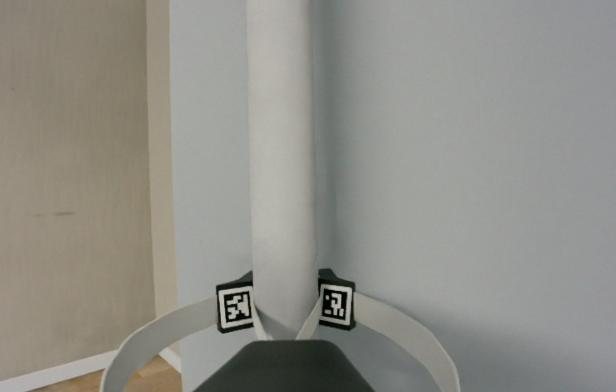

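>>> move --r2 '{"base":{"translate_m":-0.25,"strafe_m":-0.145},"joints":{"wrist_yaw_rad":0.2},"speeds":{"wrist_yaw_rad":0.095},"pace":"slow","contact_limits":{"translate_m":0.8}}' --blocking false

>>> wait --seconds 4

>>> wait --seconds 0.5 --cameras '["r2_wrist_camera","r2_head_camera"]'

Scene clock: 251.40 s.
move: r2 moving
r1: as last shown
r1.base_tilt: forward=-1.6 right=+1.2
r1.lidar_m: 1.17 0.91 1.09 2.36 2.45 2.07 1.98 2.09 2.45 2.35 1.15 0.93
r1.motor_effort: lift_m=+13(13) arm_m=+4(4) wheel_0=-2(3) wheel_1=+0(1) wheel_2=-1(1)
r1.servo_current: wrist_yaw_rad=33(65) wrist_pitch_rad=46(46) wrist_roll_rad=52(65) gripper_m=46(46)
r1.wrist_depth_mm: - - - - - 1661 1160 / - - - - - 1756 1205 / - - - - - 1808 1229 / - - - - - 1756 1229 / - - - - - - 1205 / - 190 196 - 189 - - / - 144 - 141 - - -
r2.base_odometry: x=-3.321 y=-0.668 heading=-2.108
r2.turned_by_wheels: +0.001
r2.turned_by_imu: +0.002
r2.base_tilt: forward=-0.6 right=+0.0
r2.lidar_m: 0.39 2.37 2.59 3.11 1.22 1.62 2.46 2.16 2.04 1.22 0.70 0.49
r2.base_status: translate_m moving; strafe_m moving
r2.joint_positions: lift_m=+0.880 arm_m=+0.000 wrist_yaw_rad=-0.036 wrist_pitch_rad=+0.001 wrist_roll_rad=+0.000 gripper_m=-0.019
r2.joint_status: wrist_yaw_rad moving
r2.measured_speeds: translate_m=-0.048 strafe_m=-0.028 rotate_rad=+0.001 lift_m=+0.000 arm_m=+0.000 wrist_yaw_rad=+0.091 wrist_pitch_rad=+0.000 wrist_roll_rad=+0.000
r2.motor_effort: lift_m=+21(21) arm_m=-3(4) wheel_0=+9(10) wheel_1=-10(10) wheel_2=+22(22)
r2.servo_current: wrist_yaw_rad=46(137) wrist_pitch_rad=39(46) wrist_roll_rad=46(52) gripper_m=98(104)
r2.contact_limits: translate_m 0.8
r2.hand_pose: x=+0.4560 y=-0.0977 z=+1.0577 quat_wxyz=(+1.000, +0.000, +0.001, -0.018) (m; r2's base frame)
r2.wrist_depth_mm: - - 241 167 244 246 247 / - - 244 164 244 246 247 / - - 244 167 247 247 248 / - - 246 168 248 249 249 / - - 248 169 248 250 250 / - - 187 169 182 252 252 / - - 250 - 251 253 253
pictures: none

Scene clock: 254.93 s.
earlier move: r2 done
r1.base_odometry: x=-1.088 y=+1.173 heading=-2.394
r1.turned_by_wheels: +0.000
r1.turned_by_imu: +0.000
r1.base_tilt: forward=-1.6 right=+1.2
r1.lidar_m: 1.30 0.94 1.10 2.37 2.44 2.10 1.99 2.06 2.43 2.34 1.18 0.92
r1.base_status: not commanded
r1.joint_positions: lift_m=+0.688 arm_m=+0.000 wrist_yaw_rad=+0.002 wrist_pitch_rad=+0.002 wrist_roll_rad=+1.568 gripper_m=+0.100
r1.joint_status: not commanded
r1.measured_speeds: all 0
r1.motor_effort: lift_m=+13(13) arm_m=+4(4) wheel_0=-2(3) wheel_1=+0(1) wheel_2=-1(1)
r1.servo_current: wrist_yaw_rad=59(78) wrist_pitch_rad=39(52) wrist_roll_rad=52(65) gripper_m=39(52)
r1.hand_pose: x=+0.4595 y=-0.0867 z=+0.8661 quat_wxyz=(+0.708, +0.706, +0.002, +0.000) (m; r1's base frame)
r1.wrist_depth_mm: - - - - - 1618 1138 / - - - - - 1661 1229 / - - - - - 1708 1229 / - - - - - 1863 1281 / - - - - - 1618 1255 / - 190 195 - 189 - 1205 / - 144 - 141 - - -
r2.base_odometry: x=-3.317 y=-0.394 heading=-2.107
r2.turned_by_wheels: +0.001
r2.turned_by_imu: +0.027
r2.base_tilt: forward=-0.6 right=+0.0
r2.lidar_m: 0.42 2.65 2.85 1.45 1.18 3.42 2.15 1.90 1.92 1.27 0.92 0.52
r2.base_status: done
r2.joint_positions: lift_m=+0.880 arm_m=+0.000 wrist_yaw_rad=+0.220 wrist_pitch_rad=+0.001 wrist_roll_rad=+0.000 gripper_m=-0.019
r2.joint_status: all done
r2.measured_speeds: all 0
r2.on_its_own: wrist_yaw_rad is at rest, and its servo_current (111 mA) is outside its rest range (0 to 104 mA)
r2.motor_effort: lift_m=+21(21) arm_m=-3(4) wheel_0=+15(19) wheel_1=-2(10) wheel_2=+19(24)
r2.servo_current: wrist_yaw_rad=111(150) wrist_pitch_rad=39(46) wrist_roll_rad=52(59) gripper_m=98(111)
r2.contact_limits: translate_m 0.8
r2.hand_pose: x=+0.4714 y=-0.0222 z=+1.0577 quat_wxyz=(+0.994, +0.000, +0.001, +0.110) (m; r2's base frame)
r2.wrist_depth_mm: - - 243 239 239 236 234 / - - 245 241 239 236 235 / - - 247 243 241 238 236 / - - 248 243 241 239 237 / - - 250 178 243 241 238 / - - 181 169 242 242 239 / - - 253 - 136 242 241
wait: 3.53 of 4 s (r2 has come to rest)
pictures: none

Scene clock: 255.43 s.
r1.base_odometry: x=-1.088 y=+1.173 heading=-2.394
r1.turned_by_wheels: +0.000
r1.turned_by_imu: +0.000
r1.base_tilt: forward=-1.6 right=+1.3
r1.lidar_m: 1.30 0.92 1.08 2.36 2.45 2.08 1.98 2.10 2.43 2.34 1.17 0.93
r1.base_status: not commanded
r1.joint_positions: lift_m=+0.688 arm_m=+0.000 wrist_yaw_rad=+0.002 wrist_pitch_rad=+0.002 wrist_roll_rad=+1.568 gripper_m=+0.100
r1.joint_status: not commanded
r1.measured_speeds: all 0
r1.motor_effort: lift_m=+13(13) arm_m=+4(4) wheel_0=-2(3) wheel_1=+0(1) wheel_2=-1(1)
r1.servo_current: wrist_yaw_rad=39(78) wrist_pitch_rad=46(52) wrist_roll_rad=39(65) gripper_m=46(52)
r1.hand_pose: x=+0.4595 y=-0.0867 z=+0.8661 quat_wxyz=(+0.708, +0.706, +0.002, +0.000) (m; r1's base frame)
r1.wrist_depth_mm: - - - - - 1576 1138 / - - - - - 1808 1229 / - - - - - 1808 1229 / - - - - - 1808 1255 / - - - - - 1661 1281 / - 190 195 - 190 - 1182 / - 143 - 141 - - -
r2.base_odometry: x=-3.317 y=-0.394 heading=-2.107
r2.turned_by_wheels: +0.000
r2.turned_by_imu: +0.000
r2.base_tilt: forward=-0.6 right=+0.0
r2.lidar_m: 0.38 2.65 2.87 1.45 1.24 3.46 2.18 1.90 1.92 1.27 0.96 0.55
r2.base_status: done
r2.joint_positions: lift_m=+0.880 arm_m=+0.000 wrist_yaw_rad=+0.220 wrist_pitch_rad=+0.001 wrist_roll_rad=+0.000 gripper_m=-0.019
r2.joint_status: all done
r2.measured_speeds: all 0
r2.on_its_own: wrist_yaw_rad is at rest, and its servo_current (111 mA) is outside its rest range (0 to 104 mA)
r2.motor_effort: lift_m=+21(21) arm_m=-3(4) wheel_0=+15(19) wheel_1=-3(10) wheel_2=+19(24)
r2.servo_current: wrist_yaw_rad=111(150) wrist_pitch_rad=39(46) wrist_roll_rad=39(59) gripper_m=91(111)
r2.contact_limits: translate_m 0.8
r2.hand_pose: x=+0.4714 y=-0.0222 z=+1.0577 quat_wxyz=(+0.994, +0.000, +0.001, +0.110) (m; r2's base frame)
r2.wrist_depth_mm: - - 243 240 238 236 233 / - - 246 241 240 237 235 / - - 247 243 240 238 236 / - - 248 244 243 240 237 / - - 249 179 244 241 238 / - - 181 169 244 242 239 / - - 253 - 137 243 241
wait: 0.50 s; at rest by 0.27 s
pictures: r2_head_camera, r2_wrist_camera
Images, in order (width x height): r2_head_camera 420x560, r2_wrist_camera 616x392.

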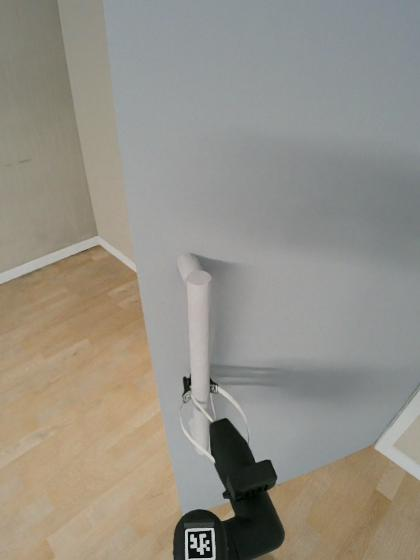

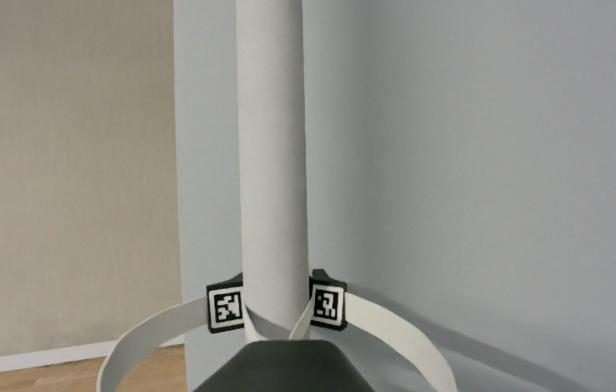

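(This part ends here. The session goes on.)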